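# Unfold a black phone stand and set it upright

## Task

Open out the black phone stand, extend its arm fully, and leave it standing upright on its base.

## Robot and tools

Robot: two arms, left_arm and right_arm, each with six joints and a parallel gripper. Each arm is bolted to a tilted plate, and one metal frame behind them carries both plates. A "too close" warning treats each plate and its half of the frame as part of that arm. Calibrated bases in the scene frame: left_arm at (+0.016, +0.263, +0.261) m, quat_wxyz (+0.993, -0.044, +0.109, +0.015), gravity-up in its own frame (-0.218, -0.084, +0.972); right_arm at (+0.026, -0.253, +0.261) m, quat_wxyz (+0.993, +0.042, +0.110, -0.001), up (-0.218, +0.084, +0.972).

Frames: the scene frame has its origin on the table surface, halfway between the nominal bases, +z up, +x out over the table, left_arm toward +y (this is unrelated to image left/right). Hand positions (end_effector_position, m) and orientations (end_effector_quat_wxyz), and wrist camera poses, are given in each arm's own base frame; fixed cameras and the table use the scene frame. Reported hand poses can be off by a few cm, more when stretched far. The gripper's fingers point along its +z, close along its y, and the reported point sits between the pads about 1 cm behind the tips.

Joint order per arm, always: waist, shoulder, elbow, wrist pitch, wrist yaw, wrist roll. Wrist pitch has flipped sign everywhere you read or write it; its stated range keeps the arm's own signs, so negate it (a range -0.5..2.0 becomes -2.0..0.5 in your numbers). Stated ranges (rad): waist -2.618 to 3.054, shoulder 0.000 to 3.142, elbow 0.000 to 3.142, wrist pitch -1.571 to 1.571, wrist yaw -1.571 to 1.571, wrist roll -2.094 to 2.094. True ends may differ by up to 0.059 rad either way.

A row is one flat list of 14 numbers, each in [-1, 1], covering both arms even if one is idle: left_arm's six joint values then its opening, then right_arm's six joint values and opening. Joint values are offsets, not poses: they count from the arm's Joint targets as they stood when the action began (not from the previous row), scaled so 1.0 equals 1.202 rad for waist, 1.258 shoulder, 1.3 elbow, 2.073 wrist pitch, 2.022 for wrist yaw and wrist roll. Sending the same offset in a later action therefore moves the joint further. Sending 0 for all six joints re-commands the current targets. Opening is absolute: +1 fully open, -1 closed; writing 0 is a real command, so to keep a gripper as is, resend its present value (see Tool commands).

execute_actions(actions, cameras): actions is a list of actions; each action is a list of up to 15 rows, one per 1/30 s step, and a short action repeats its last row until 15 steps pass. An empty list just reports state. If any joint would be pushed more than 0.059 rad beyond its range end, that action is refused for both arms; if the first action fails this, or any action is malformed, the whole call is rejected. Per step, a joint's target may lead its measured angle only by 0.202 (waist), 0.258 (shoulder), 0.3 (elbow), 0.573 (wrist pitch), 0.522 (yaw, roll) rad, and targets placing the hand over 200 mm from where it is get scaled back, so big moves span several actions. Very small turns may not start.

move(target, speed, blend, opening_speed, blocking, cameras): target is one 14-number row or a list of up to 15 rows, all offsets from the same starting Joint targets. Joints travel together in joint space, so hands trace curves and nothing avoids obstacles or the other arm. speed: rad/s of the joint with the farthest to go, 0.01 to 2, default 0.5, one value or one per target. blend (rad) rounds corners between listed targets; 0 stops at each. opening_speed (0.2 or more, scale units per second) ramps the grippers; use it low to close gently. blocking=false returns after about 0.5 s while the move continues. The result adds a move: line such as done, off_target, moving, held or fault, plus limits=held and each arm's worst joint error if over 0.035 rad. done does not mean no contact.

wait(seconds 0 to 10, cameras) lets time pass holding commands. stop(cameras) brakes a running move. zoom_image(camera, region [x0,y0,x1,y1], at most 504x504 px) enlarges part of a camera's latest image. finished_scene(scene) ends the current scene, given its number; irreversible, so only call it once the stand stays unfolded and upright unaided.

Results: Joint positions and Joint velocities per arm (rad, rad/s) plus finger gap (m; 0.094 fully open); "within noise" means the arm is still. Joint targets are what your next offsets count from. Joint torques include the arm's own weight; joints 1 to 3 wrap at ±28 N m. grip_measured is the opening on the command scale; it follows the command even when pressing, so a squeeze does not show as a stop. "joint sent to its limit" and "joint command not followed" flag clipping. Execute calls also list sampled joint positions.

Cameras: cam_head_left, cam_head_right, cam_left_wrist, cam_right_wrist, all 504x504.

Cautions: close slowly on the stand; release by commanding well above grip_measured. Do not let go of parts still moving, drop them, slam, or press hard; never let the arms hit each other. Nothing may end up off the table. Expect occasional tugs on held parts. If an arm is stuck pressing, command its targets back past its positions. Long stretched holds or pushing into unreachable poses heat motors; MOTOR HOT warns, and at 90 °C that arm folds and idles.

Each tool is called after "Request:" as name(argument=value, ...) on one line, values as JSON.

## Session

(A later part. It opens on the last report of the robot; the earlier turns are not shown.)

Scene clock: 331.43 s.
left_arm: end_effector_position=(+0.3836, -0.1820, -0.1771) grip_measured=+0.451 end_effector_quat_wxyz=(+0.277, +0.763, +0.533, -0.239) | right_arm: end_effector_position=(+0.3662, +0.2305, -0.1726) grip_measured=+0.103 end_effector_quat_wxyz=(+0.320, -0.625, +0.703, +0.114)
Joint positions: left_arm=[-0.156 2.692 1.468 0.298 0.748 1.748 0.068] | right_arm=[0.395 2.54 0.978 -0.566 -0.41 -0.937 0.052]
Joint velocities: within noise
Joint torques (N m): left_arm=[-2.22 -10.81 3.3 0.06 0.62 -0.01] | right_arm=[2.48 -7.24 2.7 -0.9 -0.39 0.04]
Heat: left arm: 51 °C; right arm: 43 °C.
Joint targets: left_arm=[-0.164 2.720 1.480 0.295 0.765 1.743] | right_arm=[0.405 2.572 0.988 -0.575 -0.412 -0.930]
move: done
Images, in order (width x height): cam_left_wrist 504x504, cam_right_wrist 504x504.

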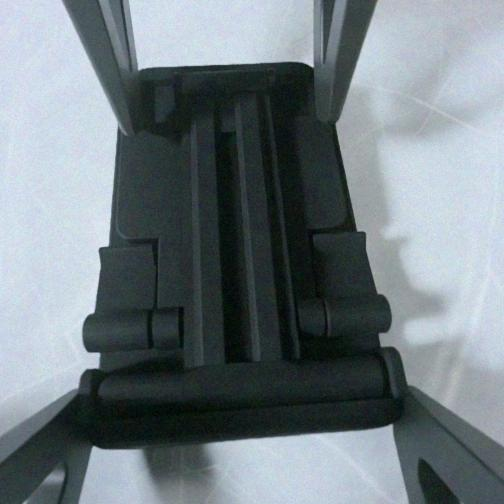

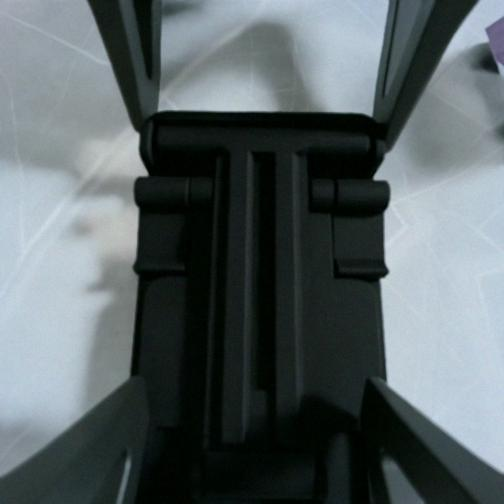

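Request:
move(target=[[0,0,0,0,0,0,0.2,0.003,0.006,0.006,-0.002,0,0,0.1],[0,0,0,0,0,0,0.2,0.003,0.006,0.006,-0.002,0,0,-0.7]], opening_speed=0.5, speed=0.1, cameras=["cam_left_wrist","cam_right_wrist"])

Scene clock: 337.50 s.
left_arm: end_effector_position=(+0.3837, -0.1820, -0.1771) grip_measured=+0.451 end_effector_quat_wxyz=(+0.277, +0.763, +0.533, -0.239) | right_arm: end_effector_position=(+0.3684, +0.2326, -0.1729) grip_measured=-0.499 end_effector_quat_wxyz=(+0.323, -0.626, +0.701, +0.113)
Joint positions: left_arm=[-0.156 2.692 1.468 0.298 0.748 1.748 0.068] | right_arm=[0.397 2.546 0.986 -0.571 -0.409 -0.935 0.024]
Joint velocities: within noise
Joint torques (N m): left_arm=[-2.32 -10.8 3.28 0.04 0.57 -0.05] | right_arm=[2.8 -7.38 2.66 -0.91 -0.36 0]
Heat: left arm: 51 °C; right arm: 43 °C.
Joint targets: left_arm=[-0.164 2.720 1.480 0.295 0.765 1.743] | right_arm=[0.409 2.579 0.996 -0.579 -0.412 -0.930]
move: done
Images, in order (width x height): cam_left_wrist 504x504, cam_right_wrist 504x504.

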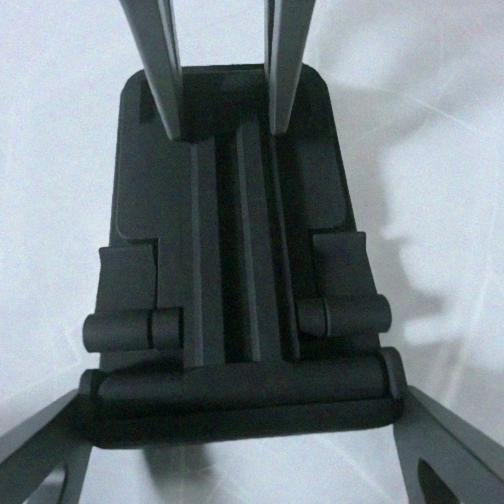

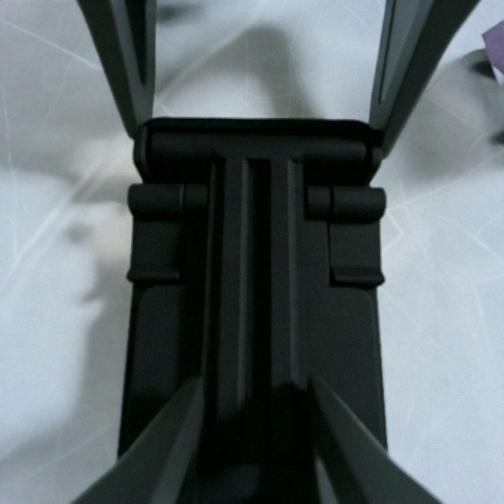

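Request:
move(target=[0,0,0,0,0,0,0.2,-0.072,0.012,-0.039,-0.085,-0.1167,0,-0.7], speed=0.12, cameras=["cam_left_wrist","cam_right_wrist"])

Scene clock: 363.67 s.
left_arm: end_effector_position=(+0.3839, -0.1872, -0.1723) grip_measured=+0.451 end_effector_quat_wxyz=(+0.289, +0.758, +0.528, -0.250) | right_arm: end_effector_position=(+0.3678, +0.2275, -0.1646) grip_measured=-0.505 end_effector_quat_wxyz=(+0.369, -0.611, +0.682, +0.161)
Joint positions: left_arm=[-0.157 2.692 1.472 0.298 0.783 1.746 0.068] | right_arm=[0.329 2.576 0.95 -0.7 -0.565 -0.939 0.023]
Joint velocities: within noise
Joint torques (N m): left_arm=[-2.17 -10.99 2.82 0.09 0.23 -0.03] | right_arm=[1.06 -8.02 1.1 -1.45 -1.39 0.05]
Heat: left arm: 51 °C; right arm: 42 °C.
Joint targets: left_arm=[-0.164 2.720 1.480 0.295 0.765 1.743] | right_arm=[0.322 2.595 0.946 -0.755 -0.648 -0.930]
move: off_target (right_arm); right_arm: the wrist yaw is farthest, 0.083 rad from its target
Images, in order (width x height): cam_left_wrist 504x504, cam_right_wrist 504x504.

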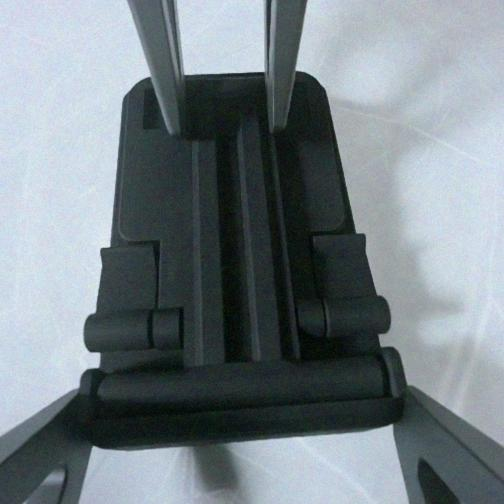

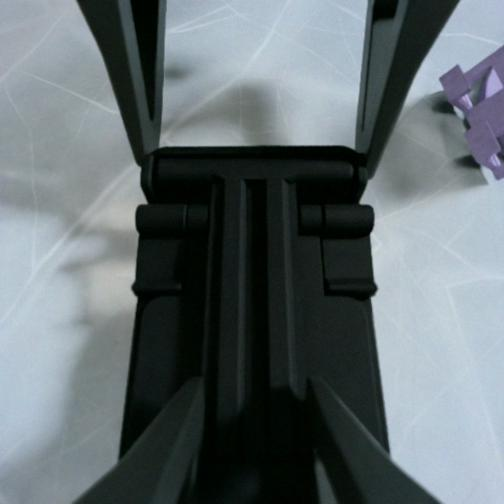

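Request:
move(target=[0,0,0,0,0,0,0.1,-0.040,0.068,0.004,-0.114,-0.11,0.0376,-0.8], speed=0.12)

Request:
zoom_image(camera="cam_head_left", region=[180, 215, 280, 290])

Scene clock: 369.80 s.
left_arm: end_effector_position=(+0.3853, -0.1836, -0.1764) grip_measured=+0.450 end_effector_quat_wxyz=(+0.280, +0.762, +0.533, -0.240) | right_arm: end_effector_position=(+0.3694, +0.2468, -0.1297) grip_measured=-0.797 end_effector_quat_wxyz=(-0.471, +0.592, -0.605, -0.250)
Joint positions: left_arm=[-0.157 2.694 1.474 0.297 0.753 1.742 0.068] | right_arm=[0.281 2.647 0.949 -0.986 -0.847 -0.861 0.01]
Joint velocities: within noise
Joint torques (N m): left_arm=[-2.21 -10.99 2.77 0.03 0.53 0.03] | right_arm=[1.01 -6.98 1.29 -1.08 -0.73 0.06]
Heat: left arm: 51 °C; right arm: 42 °C.
Joint targets: left_arm=[-0.164 2.720 1.480 0.295 0.765 1.743] | right_arm=[0.274 2.680 0.951 -0.992 -0.870 -0.854]
move: done

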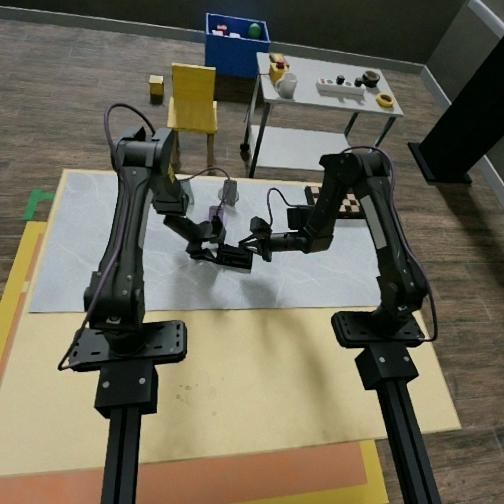

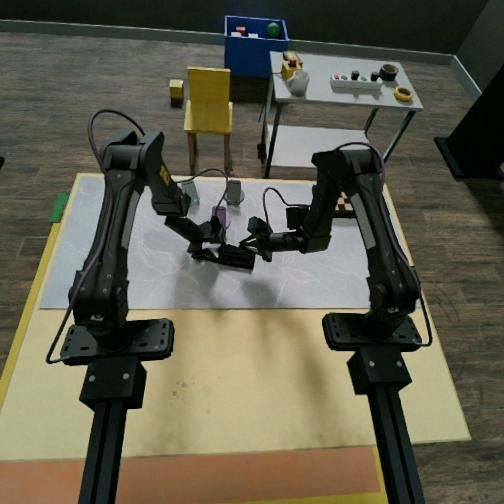

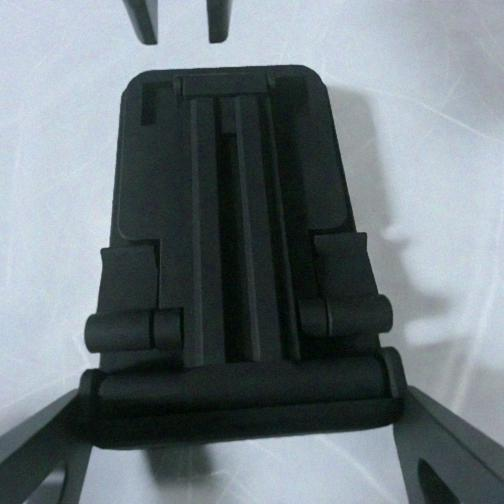

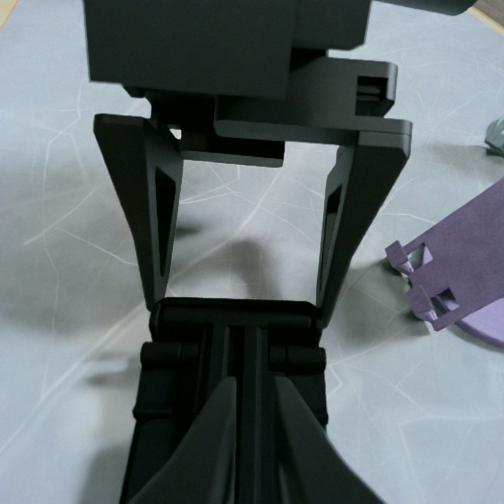

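Scaled by 5.040 from the camera's 504x504 image, which has a finer 720x720 frame.

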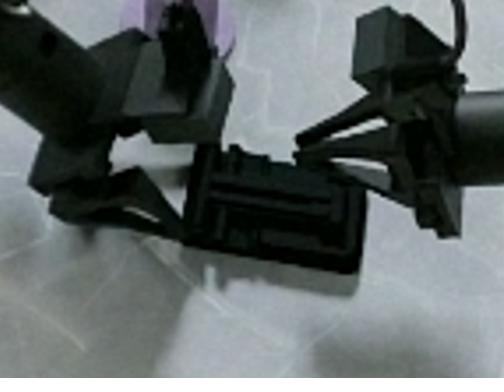

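Request:
move(target=[[0,0,0,0,0,0,0.2,0,-0.08,0,0,0,0,0.1],[0,0,0,0,0,0,0.2,0.163,-0.268,0.048,0.379,0.349,-0.0376,0.1]], speed=0.3, blend=[0.03,0], opening_speed=1, cameras=["cam_left_wrist","cam_right_wrist"])

Scene clock: 420.40 s.
left_arm: end_effector_position=(+0.3853, -0.1836, -0.1764) grip_measured=+0.450 end_effector_quat_wxyz=(+0.280, +0.762, +0.533, -0.240) | right_arm: end_effector_position=(+0.3625, +0.2133, -0.1487) grip_measured=+0.097 end_effector_quat_wxyz=(+0.226, -0.634, +0.739, +0.029)
Joint positions: left_arm=[-0.157 2.694 1.474 0.297 0.753 1.742 0.068] | right_arm=[0.46 2.369 1 -0.228 -0.165 -0.923 0.052]
Joint velocities: within noise
Joint torques (N m): left_arm=[-2 -11.22 2.78 0.02 0.54 0.02] | right_arm=[2.59 -11.63 4.01 -0.36 -0.27 -0.14]
Heat: left arm: 46 °C; right arm: 43 °C.
Joint targets: left_arm=[-0.164 2.720 1.480 0.295 0.765 1.743] | right_arm=[0.470 2.343 1.013 -0.206 -0.165 -0.930]
move: done; blend cut to 0 rad at target 1
Images, in order (width x height): cam_left_wrist 504x504, cam_right_wrist 504x504.

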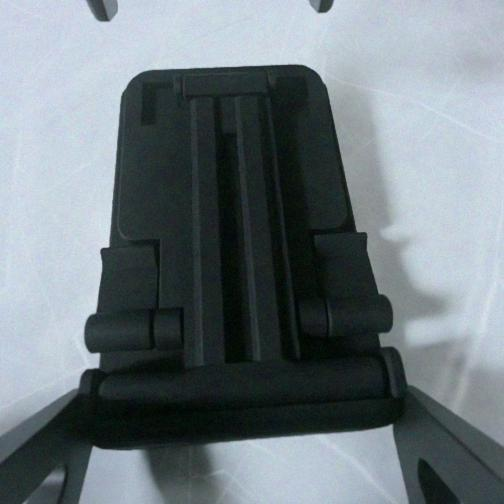

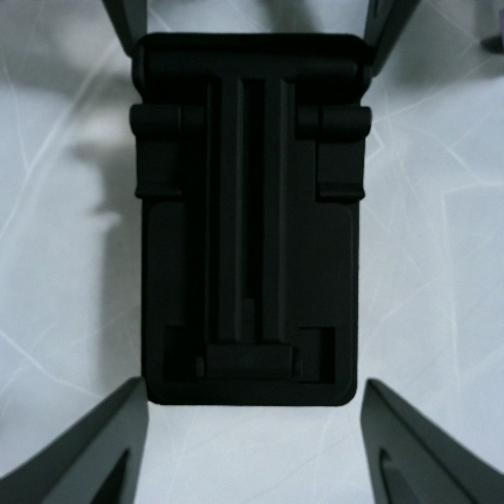

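Request:
move(target=[0,0,0,0,0,0,0.2,0.0108,0.126,0.054,-0.032,0.0025,0.0124,0.1], speed=0.12, cameras=["cam_left_wrist","cam_right_wrist","cam_head_left"])

Scene clock: 432.00 s.
left_arm: end_effector_position=(+0.3853, -0.1835, -0.1764) grip_measured=+0.450 end_effector_quat_wxyz=(+0.279, +0.762, +0.533, -0.240) | right_arm: end_effector_position=(+0.3702, +0.2215, -0.1716) grip_measured=+0.097 end_effector_quat_wxyz=(+0.226, -0.634, +0.739, +0.029)
Joint positions: left_arm=[-0.157 2.694 1.474 0.297 0.753 1.742 0.068] | right_arm=[0.471 2.469 1.069 -0.261 -0.159 -0.912 0.052]
Joint velocities: within noise
Joint torques (N m): left_arm=[-2.17 -11 2.71 0.05 0.49 0] | right_arm=[2.81 -7.66 4.04 -0.67 -0.22 0.03]
Heat: left arm: 46 °C; right arm: 43 °C.
Joint targets: left_arm=[-0.164 2.720 1.480 0.295 0.765 1.743] | right_arm=[0.483 2.501 1.083 -0.272 -0.160 -0.905]
move: done
Images, in order (width x height): cam_head_left 504x504, cam_left_wrist 504x504, cam_right_wrist 504x504.

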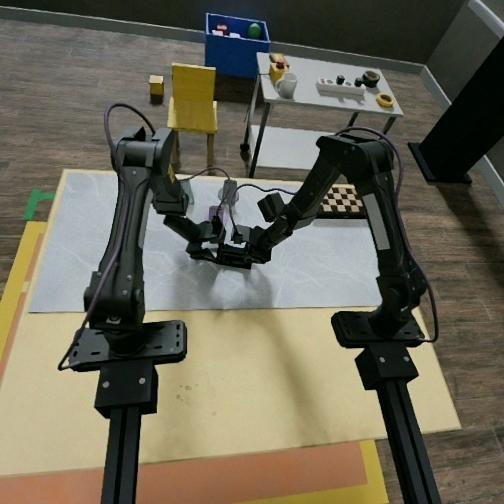

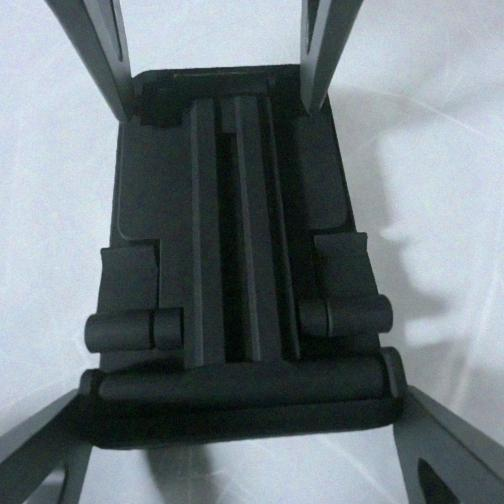

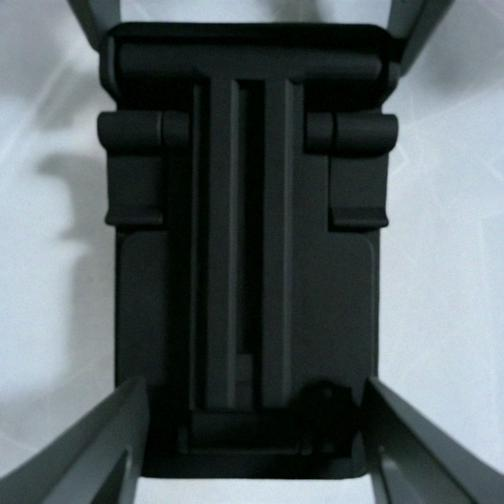

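Request:
move(target=[[0,0,0,0,0,0,0.2,0,0.011,0.001,-0.003,0,0,0.1],[0,0,0,0,0,0,0.2,0,0.011,0.001,-0.003,0,0,-0.9]], speed=0.1, opening_speed=0.6, cameras=["cam_left_wrist","cam_right_wrist"])

Scene clock: 438.07 s.
left_arm: end_effector_position=(+0.3860, -0.1833, -0.1767) grip_measured=+0.450 end_effector_quat_wxyz=(+0.279, +0.762, +0.534, -0.238) | right_arm: end_effector_position=(+0.3711, +0.2241, -0.1744) grip_measured=-0.390 end_effector_quat_wxyz=(+0.229, -0.635, +0.737, +0.029)
Joint positions: left_arm=[-0.157 2.694 1.474 0.293 0.75 1.739 0.068] | right_arm=[0.476 2.482 1.075 -0.276 -0.16 -0.91 0.029]
Joint velocities: within noise
Joint torques (N m): left_arm=[-2.18 -10.88 2.73 0.08 0.61 0.01] | right_arm=[2.43 -7.76 3.51 -0.63 -0.21 0.03]
Heat: left arm: 46 °C; right arm: 42 °C.
Joint targets: left_arm=[-0.164 2.720 1.480 0.295 0.765 1.743] | right_arm=[0.483 2.515 1.084 -0.279 -0.160 -0.905]
move: done; target 2's new numbers were sent with right_arm's shoulder 0.042 rad from that target
Images, in order (width x height): cam_left_wrist 504x504, cam_right_wrist 504x504.

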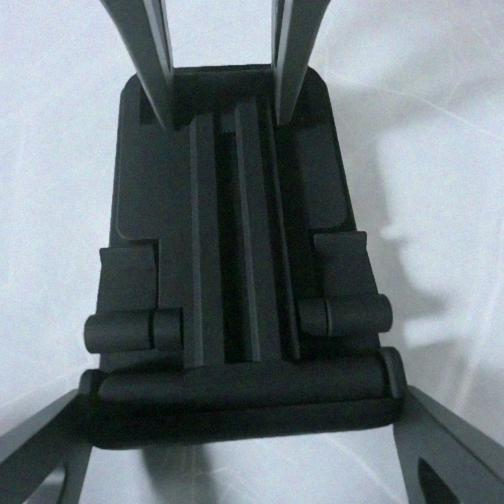

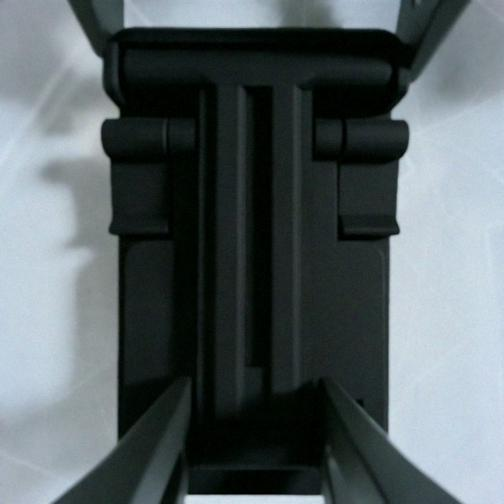

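Request:
move(target=[0,0.012,0,0,0,0,0,-0.044,-0.091,-0.0685,-0.0415,-0.0767,-0.0124,-0.9], speed=0.1, cameras=["cam_left_wrist","cam_right_wrist"])

Scene clock: 464.00 s.
left_arm: end_effector_position=(+0.3833, -0.1869, -0.1749) grip_measured=+0.450 end_effector_quat_wxyz=(+0.287, +0.757, +0.531, -0.251) | right_arm: end_effector_position=(+0.3653, +0.2219, -0.1616) grip_measured=-0.393 end_effector_quat_wxyz=(+0.257, -0.631, +0.730, +0.066)
Joint positions: left_arm=[-0.157 2.699 1.474 0.295 0.781 1.739 0.068] | right_arm=[0.436 2.441 1.005 -0.34 -0.26 -0.926 0.029]
Joint velocities: within noise
Joint torques (N m): left_arm=[-2.13 -10.24 2.67 0.11 0.24 0.07] | right_arm=[1.51 -12.66 1.63 -0.93 -0.94 -0.07]
Heat: left arm: 45 °C; right arm: 43 °C.
Joint targets: left_arm=[-0.164 2.736 1.480 0.295 0.765 1.743] | right_arm=[0.430 2.401 0.995 -0.365 -0.315 -0.930]
move: off_target (left_arm, right_arm); left_arm: the shoulder is farthest, 0.036 rad from its target; right_arm: the wrist yaw is farthest, 0.055 rad from its target
Images, in order (width x height): cam_left_wrist 504x504, cam_right_wrist 504x504.

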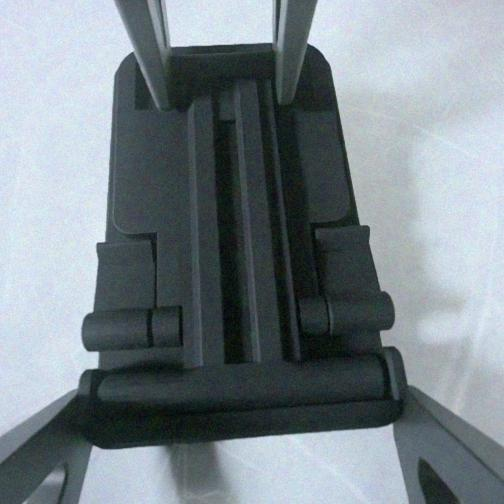

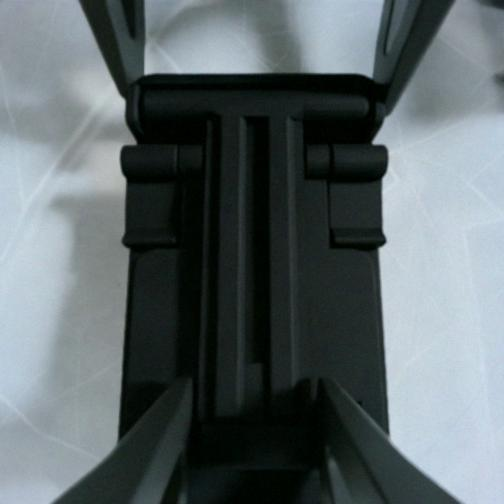

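Request:
wait(seconds=0.2)

Scene clock: 495.83 s.
left_arm: end_effector_position=(+0.3833, -0.1870, -0.1749) grip_measured=+0.450 end_effector_quat_wxyz=(+0.287, +0.757, +0.531, -0.251) | right_arm: end_effector_position=(+0.3653, +0.2217, -0.1616) grip_measured=-0.393 end_effector_quat_wxyz=(+0.257, -0.630, +0.730, +0.066)
Joint positions: left_arm=[-0.157 2.699 1.474 0.295 0.782 1.739 0.068] | right_arm=[0.435 2.441 1.005 -0.34 -0.261 -0.926 0.029]
Joint velocities: within noise
Joint torques (N m): left_arm=[-2.14 -10.43 2.56 0.07 0.28 0] | right_arm=[1.31 -12.81 1.76 -0.89 -0.92 -0.06]
Heat: left arm: 45 °C; right arm: 45 °C.
Joint targets: left_arm=[-0.164 2.736 1.480 0.295 0.765 1.743] | right_arm=[0.430 2.401 0.995 -0.364 -0.315 -0.930]
Tool commands: left_gripper/opening=+0.0 right_gripper/opening=-0.9
wait: 0.20 s; at rest from the start

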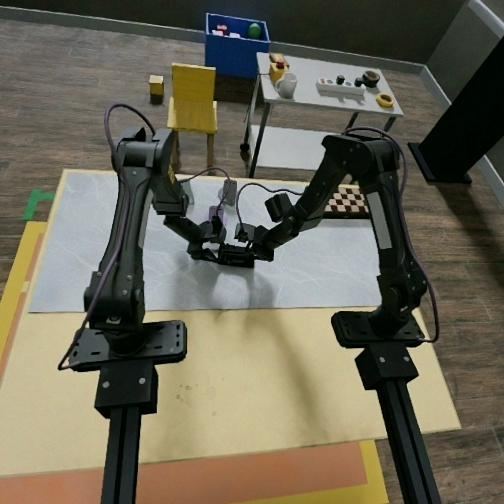

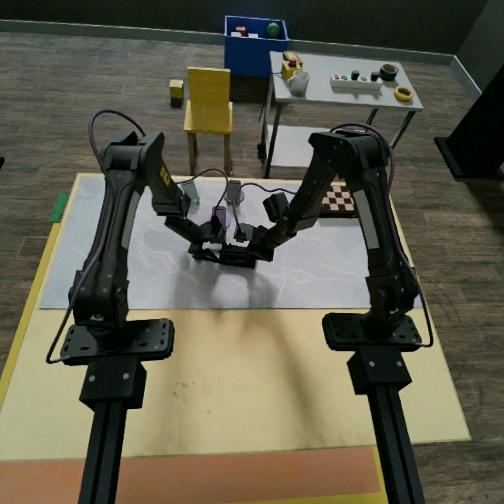

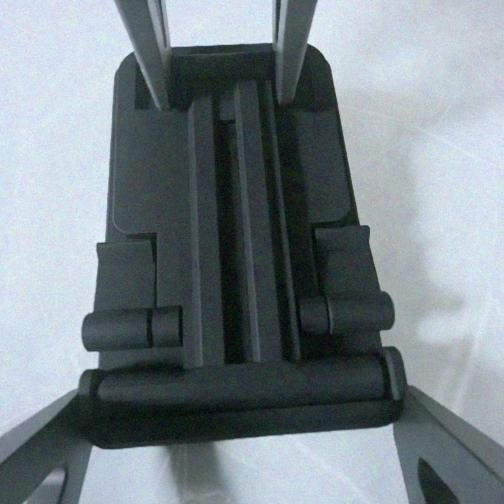

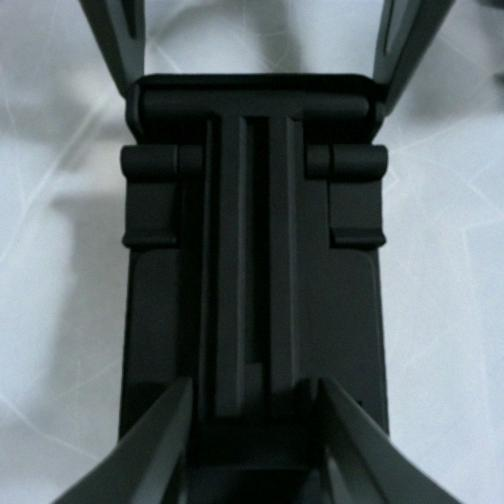

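Request:
move(target=[0,0,0,0,0,0,0.0,-0.037,0.02,-0.035,-0.085,-0.09,0.001,-0.9], speed=0.15, cameras=["cam_left_wrist","cam_right_wrist"])

Request:
zoom_image(camera="cam_left_wrist", region=[60, 0, 440, 470])

Scene clock: 505.13 s.
left_arm: end_effector_position=(+0.3836, -0.1853, -0.1766) grip_measured=+0.450 end_effector_quat_wxyz=(+0.283, +0.758, +0.533, -0.247) | right_arm: end_effector_position=(+0.3648, +0.2280, -0.1483) grip_measured=-0.399 end_effector_quat_wxyz=(+0.313, -0.620, +0.709, +0.123)
Joint positions: left_arm=[-0.157 2.699 1.474 0.296 0.768 1.739 0.068] | right_arm=[0.385 2.441 0.95 -0.476 -0.424 -0.93 0.028]
Joint velocities: within noise
Joint torques (N m): left_arm=[-2.19 -10.22 2.51 0.08 0.43 0.03] | right_arm=[1.84 -10.54 2.13 -1.45 -1.25 0]
Heat: left arm: 45 °C; right arm: 45 °C.
Joint targets: left_arm=[-0.164 2.736 1.480 0.295 0.765 1.743] | right_arm=[0.386 2.426 0.950 -0.541 -0.497 -0.928]
move: off_target (left_arm, right_arm); left_arm: the shoulder is farthest, 0.037 rad from its target; right_arm: the wrist yaw is farthest, 0.073 rad from its target
Images, in order (width x height): cam_left_wrist 504x504, cam_right_wrist 504x504.

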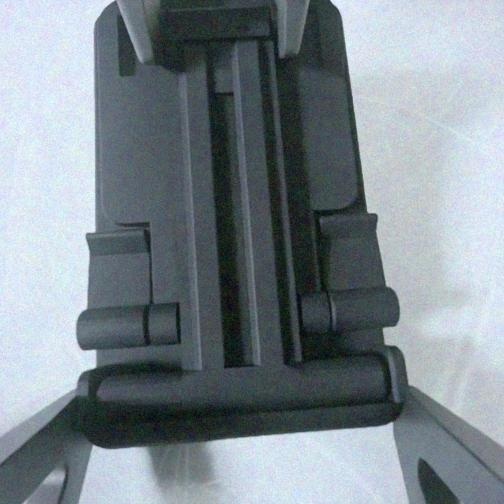

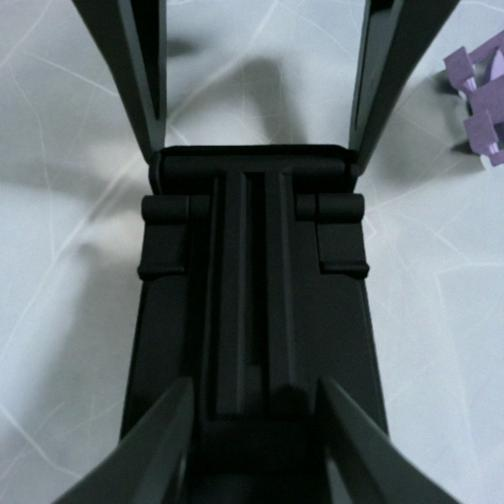

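Scaled by 1.072 from the camera's 504x504 image, which has a finer 720x720 frame.

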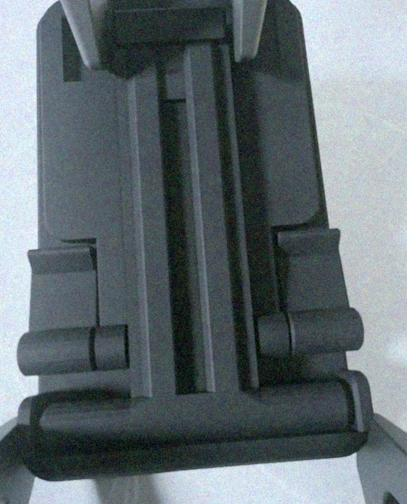

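Request:
wait(seconds=0.1, cameras=["cam_head_left","cam_head_right"])

Request:
zoom_image(camera="cam_head_right", region=[170, 200, 310, 300])

Request:
zoom_image(camera="cam_head_left", region=[170, 200, 310, 300])

Scene clock: 513.27 s.
left_arm: end_effector_position=(+0.3836, -0.1853, -0.1766) grip_measured=+0.450 end_effector_quat_wxyz=(+0.283, +0.758, +0.533, -0.247) | right_arm: end_effector_position=(+0.3648, +0.2280, -0.1483) grip_measured=-0.399 end_effector_quat_wxyz=(+0.313, -0.620, +0.709, +0.123)
Joint positions: left_arm=[-0.157 2.699 1.474 0.296 0.768 1.739 0.068] | right_arm=[0.385 2.441 0.949 -0.477 -0.425 -0.93 0.028]
Joint velocities: within noise
Joint torques (N m): left_arm=[-2.24 -10.4 2.48 0.06 0.39 0.1] | right_arm=[1.89 -10.74 2.22 -1.39 -1.2 -0.04]
Heat: left arm: 45 °C; right arm: 44 °C.
Joint targets: left_arm=[-0.164 2.736 1.480 0.295 0.765 1.743] | right_arm=[0.386 2.426 0.950 -0.541 -0.497 -0.928]
Tool commands: left_gripper/opening=+0.0 right_gripper/opening=-0.9
wait: 0.10 s; at rest from the start
Images, in order (width x height): cam_head_left 504x504, cam_head_right 504x504.

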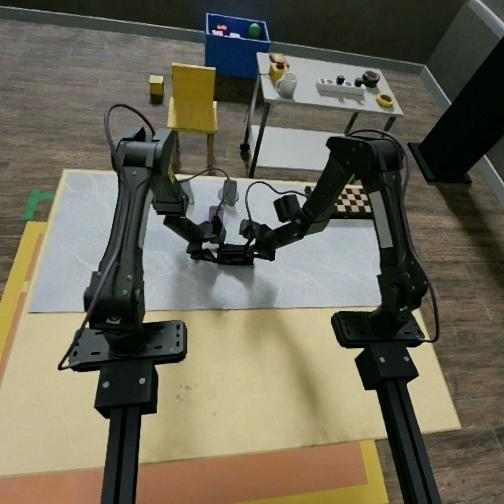

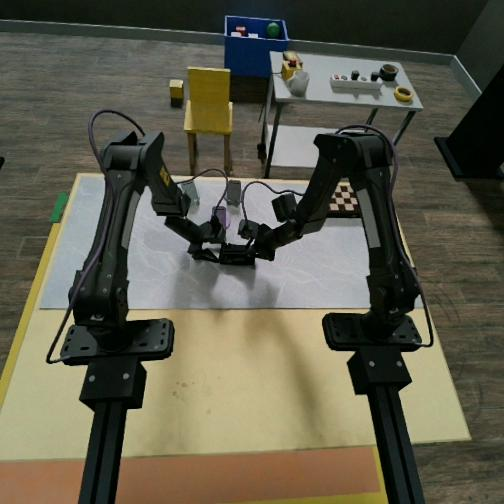

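Scaled by 3.600 from the camera's 504x504 image, which has a finer 720x720 frame.

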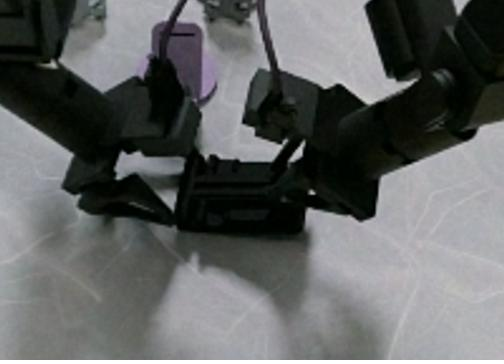

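Scaled by 3.600 from the camera's 504x504 image, which has a finer 720x720 frame.

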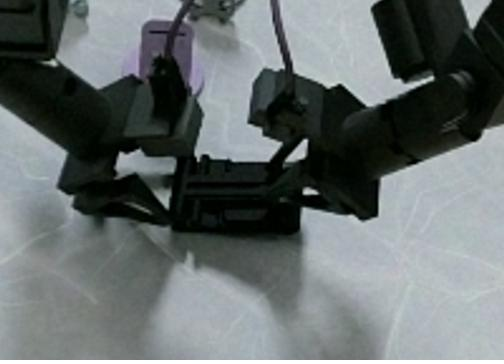

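Request:
zoom_image(camera="cam_left_wrist", region=[290, 180, 430, 460])

Request:
wait(seconds=0.1, cameras=["cam_right_wrist"])

Request:
zoom_image(camera="cam_right_wrist", region=[100, 120, 400, 460])

This scene's latest camera images include none from cam_left_wrist. They are from: cam_head_left, cam_head_right. cam_left_wrist's image comes with the result of a call that names it in "cameras".

Scene clock: 527.40 s.
left_arm: end_effector_position=(+0.3836, -0.1853, -0.1766) grip_measured=+0.450 end_effector_quat_wxyz=(+0.283, +0.758, +0.533, -0.247) | right_arm: end_effector_position=(+0.3648, +0.2280, -0.1483) grip_measured=-0.399 end_effector_quat_wxyz=(+0.313, -0.620, +0.709, +0.123)
Joint positions: left_arm=[-0.157 2.699 1.474 0.296 0.768 1.739 0.068] | right_arm=[0.385 2.441 0.949 -0.477 -0.425 -0.93 0.028]
Joint velocities: within noise
Joint torques (N m): left_arm=[-2.33 -10.32 2.69 0.08 0.39 0] | right_arm=[1.77 -10.61 2.33 -1.41 -1.22 -0.01]
Heat: left arm: 45 °C; right arm: 44 °C.
Joint targets: left_arm=[-0.164 2.736 1.480 0.295 0.765 1.743] | right_arm=[0.386 2.426 0.950 -0.541 -0.497 -0.928]
Tool commands: left_gripper/opening=+0.0 right_gripper/opening=-0.9
wait: 0.10 s; at rest from the start
Images, in order (width x height): cam_right_wrist 504x504.

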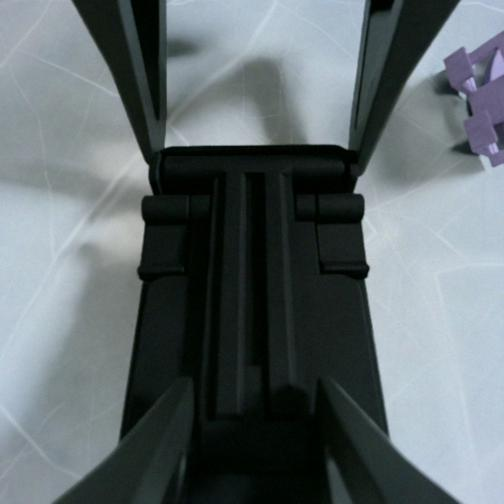

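Scaled by 1.482 from the camera's 504x504 image, which has a finer 720x720 frame.

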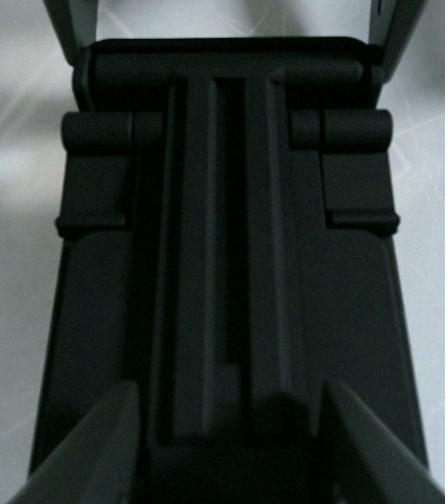

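Request:
zoom_image(camera="cam_right_wrist", region=[330, 230, 420, 440])

Request:
wait(seconds=0.1, cameras=["cam_left_wrist"])

Request:
zoom_image(camera="cam_left_wrist", region=[60, 0, 190, 300])

Scaled by 2.400 from the camera's 504x504 image, which has a finer 720x720 frame.

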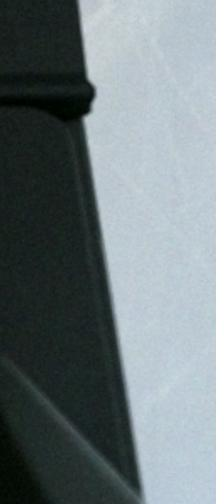

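Scene clock: 533.70 s.
left_arm: end_effector_position=(+0.3836, -0.1853, -0.1766) grip_measured=+0.450 end_effector_quat_wxyz=(+0.283, +0.758, +0.533, -0.247) | right_arm: end_effector_position=(+0.3648, +0.2280, -0.1483) grip_measured=-0.399 end_effector_quat_wxyz=(+0.313, -0.620, +0.709, +0.123)
Joint positions: left_arm=[-0.157 2.699 1.474 0.296 0.768 1.739 0.068] | right_arm=[0.385 2.441 0.949 -0.477 -0.425 -0.93 0.028]
Joint velocities: within noise
Joint torques (N m): left_arm=[-2.11 -10.32 2.67 0.06 0.39 0.07] | right_arm=[1.68 -10.67 2.41 -1.38 -1.19 -0.03]
Heat: left arm: 45 °C; right arm: 44 °C.
Joint targets: left_arm=[-0.164 2.736 1.480 0.295 0.765 1.743] | right_arm=[0.386 2.426 0.950 -0.541 -0.497 -0.928]
Tool commands: left_gripper/opening=+0.0 right_gripper/opening=-0.9
wait: 0.10 s; at rest from the start
Images, in order (width x height): cam_left_wrist 504x504.

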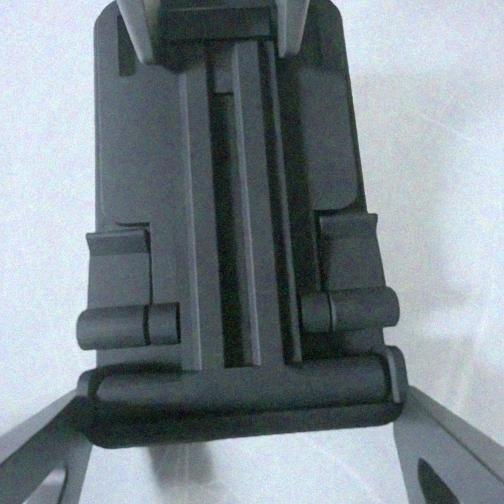

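Scaled by 1.680 from the camera's 504x504 image, which has a finer 720x720 frame.

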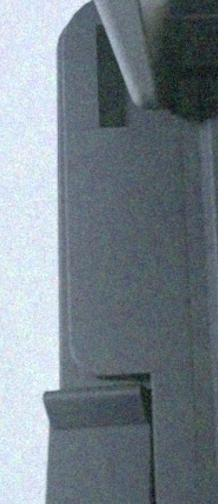

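Request:
move(target=[0,0,0,0,0,0,0.0,0.083,0.0346,0.1227,0.1768,0.1873,0.0076,-0.9], speed=0.2, cameras=["cam_left_wrist","cam_right_wrist"])

Scene clock: 564.77 s.
left_arm: end_effector_position=(+0.3854, -0.1853, -0.1768) grip_measured=+0.450 end_effector_quat_wxyz=(+0.284, +0.759, +0.533, -0.244) | right_arm: end_effector_position=(+0.3699, +0.2234, -0.1635) grip_measured=-0.399 end_effector_quat_wxyz=(+0.213, -0.639, +0.739, +0.029)
Joint positions: left_arm=[-0.157 2.699 1.474 0.286 0.766 1.735 0.068] | right_arm=[0.479 2.441 1.09 -0.186 -0.151 -0.916 0.028]
Joint velocities: within noise
Joint torques (N m): left_arm=[-2.22 -10.32 2.7 0.13 0.44 0.08] | right_arm=[2.44 -7.98 4.71 -0.44 0.21 -0.01]
Heat: left arm: 45 °C; right arm: 44 °C.
Joint targets: left_arm=[-0.164 2.736 1.480 0.295 0.765 1.743] | right_arm=[0.486 2.470 1.110 -0.174 -0.118 -0.913]
move: off_target (left_arm); left_arm: the shoulder is farthest, 0.037 rad from its target
Images, in order (width x height): cam_left_wrist 504x504, cam_right_wrist 504x504.

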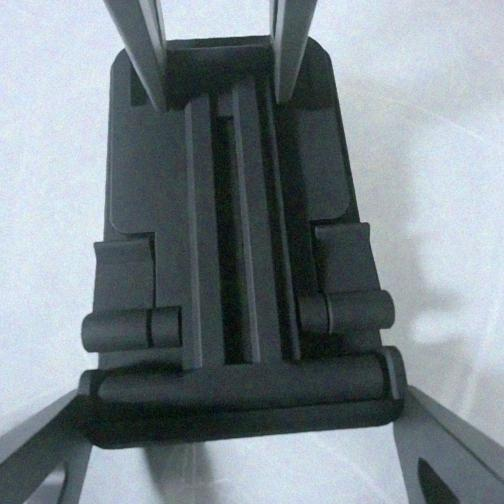

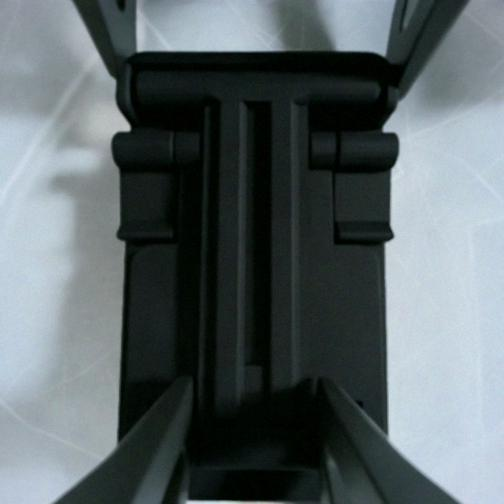

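Request:
move(target=[0,0,0,0,0,0,0.0,0.0,0.036,0.0077,0.0,0.01,0,-0.9], speed=0.2, cameras=["cam_left_wrist","cam_right_wrist"])

Scene clock: 568.97 s.
left_arm: end_effector_position=(+0.3857, -0.1852, -0.1773) grip_measured=+0.450 end_effector_quat_wxyz=(+0.285, +0.759, +0.533, -0.243) | right_arm: end_effector_position=(+0.3709, +0.2214, -0.1720) grip_measured=-0.401 end_effector_quat_wxyz=(+0.206, -0.638, +0.741, +0.024)
Joint positions: left_arm=[-0.157 2.7 1.474 0.283 0.765 1.734 0.068] | right_arm=[0.479 2.47 1.109 -0.185 -0.138 -0.915 0.028]
Joint velocities: within noise
Joint torques (N m): left_arm=[-2.18 -10.41 2.71 0.19 0.46 0.09] | right_arm=[2.39 -6.9 3.81 -0.44 0.28 -0.01]
Heat: left arm: 45 °C; right arm: 43 °C.
Joint targets: left_arm=[-0.164 2.736 1.480 0.295 0.765 1.743] | right_arm=[0.486 2.515 1.119 -0.174 -0.098 -0.913]
move: off_target (left_arm, right_arm); left_arm: the shoulder is farthest, 0.036 rad from its target; right_arm: the shoulder is farthest, 0.045 rad from its target
Images, in order (width x height): cam_left_wrist 504x504, cam_right_wrist 504x504.

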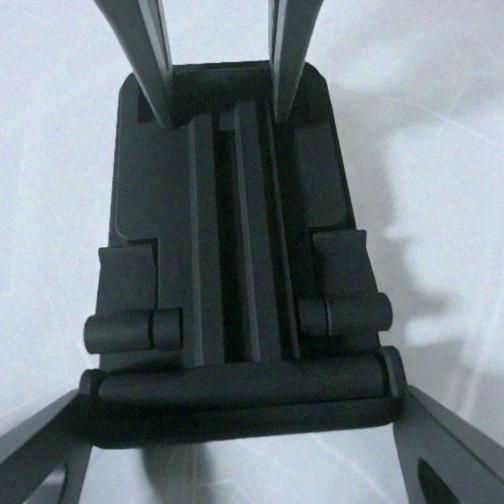

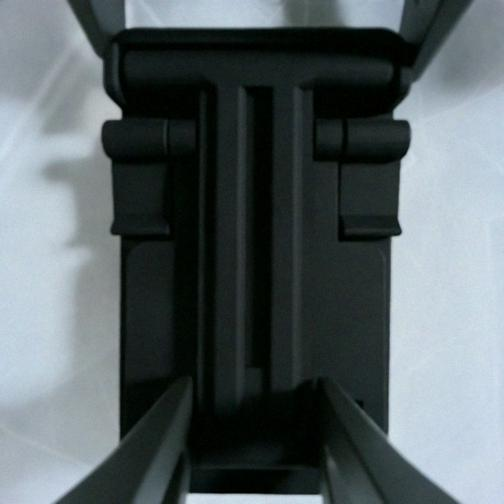

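Request:
move(target=[0,0,0,0,0,0,0.75,0.0,0,0,0.0,0,0,-0.9], opening_speed=0.6, cameras=["cam_left_wrist","cam_right_wrist"])

Scene clock: 573.93 s.
left_arm: end_effector_position=(+0.3839, -0.1841, -0.1807) grip_measured=+0.748 end_effector_quat_wxyz=(+0.281, +0.760, +0.534, -0.243) | right_arm: end_effector_position=(+0.3718, +0.2207, -0.1728) grip_measured=-0.402 end_effector_quat_wxyz=(+0.206, -0.638, +0.741, +0.019)
Joint positions: left_arm=[-0.157 2.707 1.474 0.283 0.759 1.737 0.082] | right_arm=[0.48 2.473 1.11 -0.189 -0.129 -0.916 0.028]
Joint velocities: within noise
Joint torques (N m): left_arm=[-2.13 -10.96 2.85 0.17 0.53 0.09] | right_arm=[2.26 -7.28 3.79 -0.37 0.2 0.02]
Heat: left arm: 45 °C; right arm: 43 °C.
Joint targets: left_arm=[-0.164 2.736 1.480 0.295 0.765 1.743] | right_arm=[0.485 2.515 1.120 -0.174 -0.098 -0.913]
move: off_target (right_arm); right_arm: the shoulder is farthest, 0.042 rad from its target
Images, in order (width x height): cam_left_wrist 504x504, cam_right_wrist 504x504.

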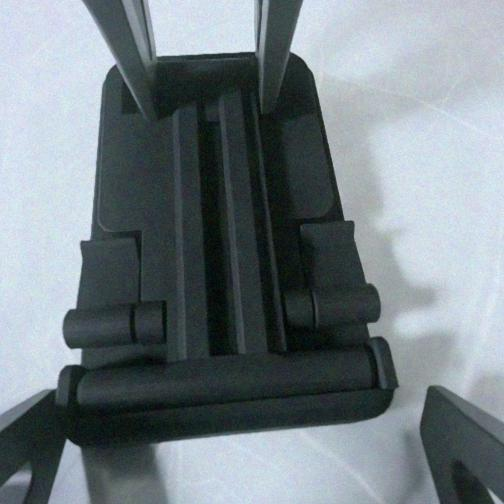

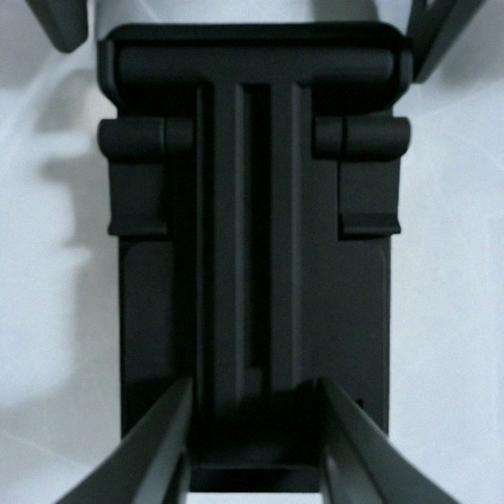

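Request:
move(target=[[0,0,0,0,0,0,0.75,0.0,-0.03,0,0.0,0,0,-0.05],[0,0,0,0,0,0,0.75,-0.1057,0.016,-0.0946,-0.155,-0.1563,-0.038,-0.05]], speed=0.3, opening_speed=1, cameras=["cam_left_wrist","cam_right_wrist"])

Scene clock: 609.63 s.
left_arm: end_effector_position=(+0.3839, -0.1840, -0.1808) grip_measured=+0.748 end_effector_quat_wxyz=(+0.281, +0.760, +0.534, -0.242) | right_arm: end_effector_position=(+0.3817, +0.2190, -0.1631) grip_measured=-0.053 end_effector_quat_wxyz=(+0.315, -0.630, +0.704, +0.095)
Joint positions: left_arm=[-0.157 2.707 1.474 0.283 0.758 1.737 0.082] | right_arm=[0.364 2.503 1.006 -0.487 -0.391 -0.983 0.044]
Joint velocities: within noise
Joint torques (N m): left_arm=[-2.22 -10.95 2.66 0.17 0.45 0.09] | right_arm=[1.37 -7.5 1.52 -0.89 -0.6 -0.13]
Heat: left arm: 47 °C; right arm: 45 °C.
Joint targets: left_arm=[-0.164 2.736 1.480 0.295 0.765 1.742] | right_arm=[0.358 2.535 0.996 -0.496 -0.414 -0.990]
move: done
Images, in order (width x height): cam_left_wrist 504x504, cam_right_wrist 504x504.

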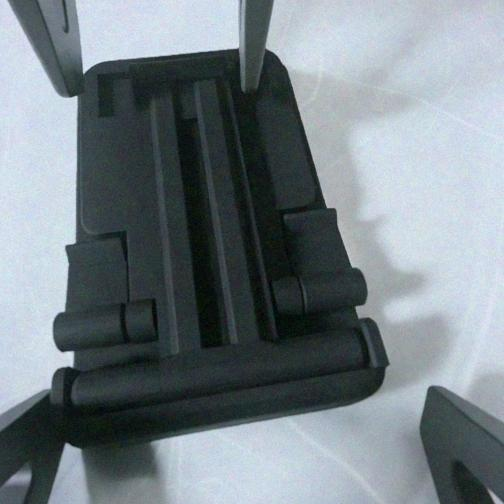

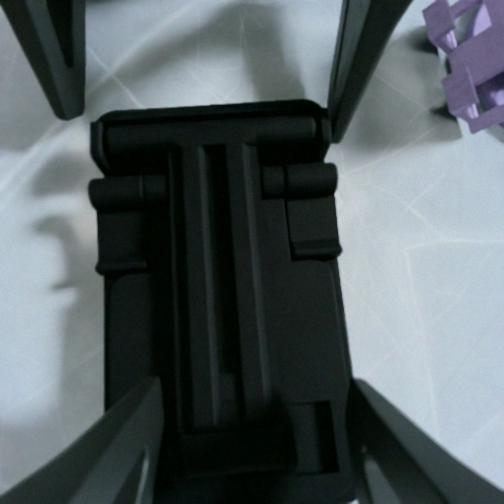

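Request:
move(target=[0,0,0,0,0,0,0.75,-0.0295,0.018,0.0423,0.0627,-0.0297,-0.0638,0.1], speed=0.3, opening_speed=1, cameras=["cam_left_wrist","cam_right_wrist"])

Scene clock: 630.33 s.
left_arm: end_effector_position=(+0.3839, -0.1840, -0.1808) grip_measured=+0.748 end_effector_quat_wxyz=(+0.281, +0.760, +0.534, -0.242) | right_arm: end_effector_position=(+0.3769, +0.2119, -0.1703) grip_measured=+0.097 end_effector_quat_wxyz=(-0.301, +0.664, -0.675, -0.111)
Joint positions: left_arm=[-0.157 2.707 1.474 0.283 0.758 1.738 0.082] | right_arm=[0.329 2.522 1.043 -0.397 -0.451 -1.111 0.052]
Joint velocities: within noise
Joint torques (N m): left_arm=[-2.28 -10.95 2.7 0.18 0.52 0.05] | right_arm=[1.1 -7.46 2.88 -0.34 -0.61 -0.1]
Heat: left arm: 47 °C; right arm: 43 °C.
Joint targets: left_arm=[-0.164 2.736 1.480 0.295 0.765 1.743] | right_arm=[0.323 2.558 1.051 -0.366 -0.474 -1.118]
move: done
Images, in order (width x height): cam_left_wrist 504x504, cam_right_wrist 504x504.

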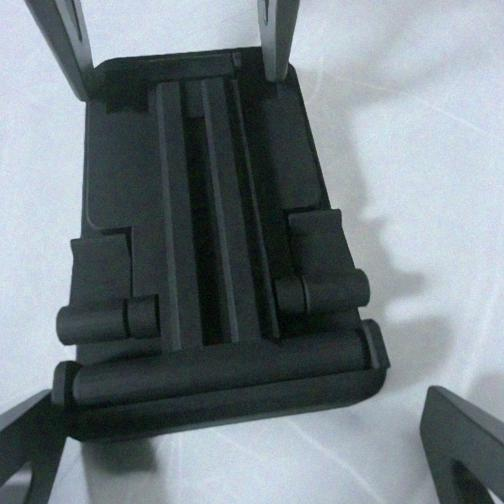

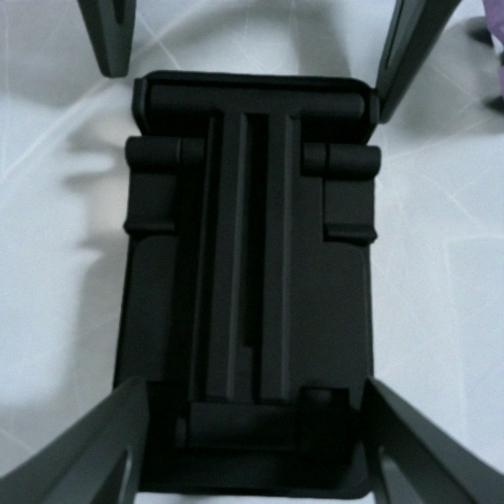

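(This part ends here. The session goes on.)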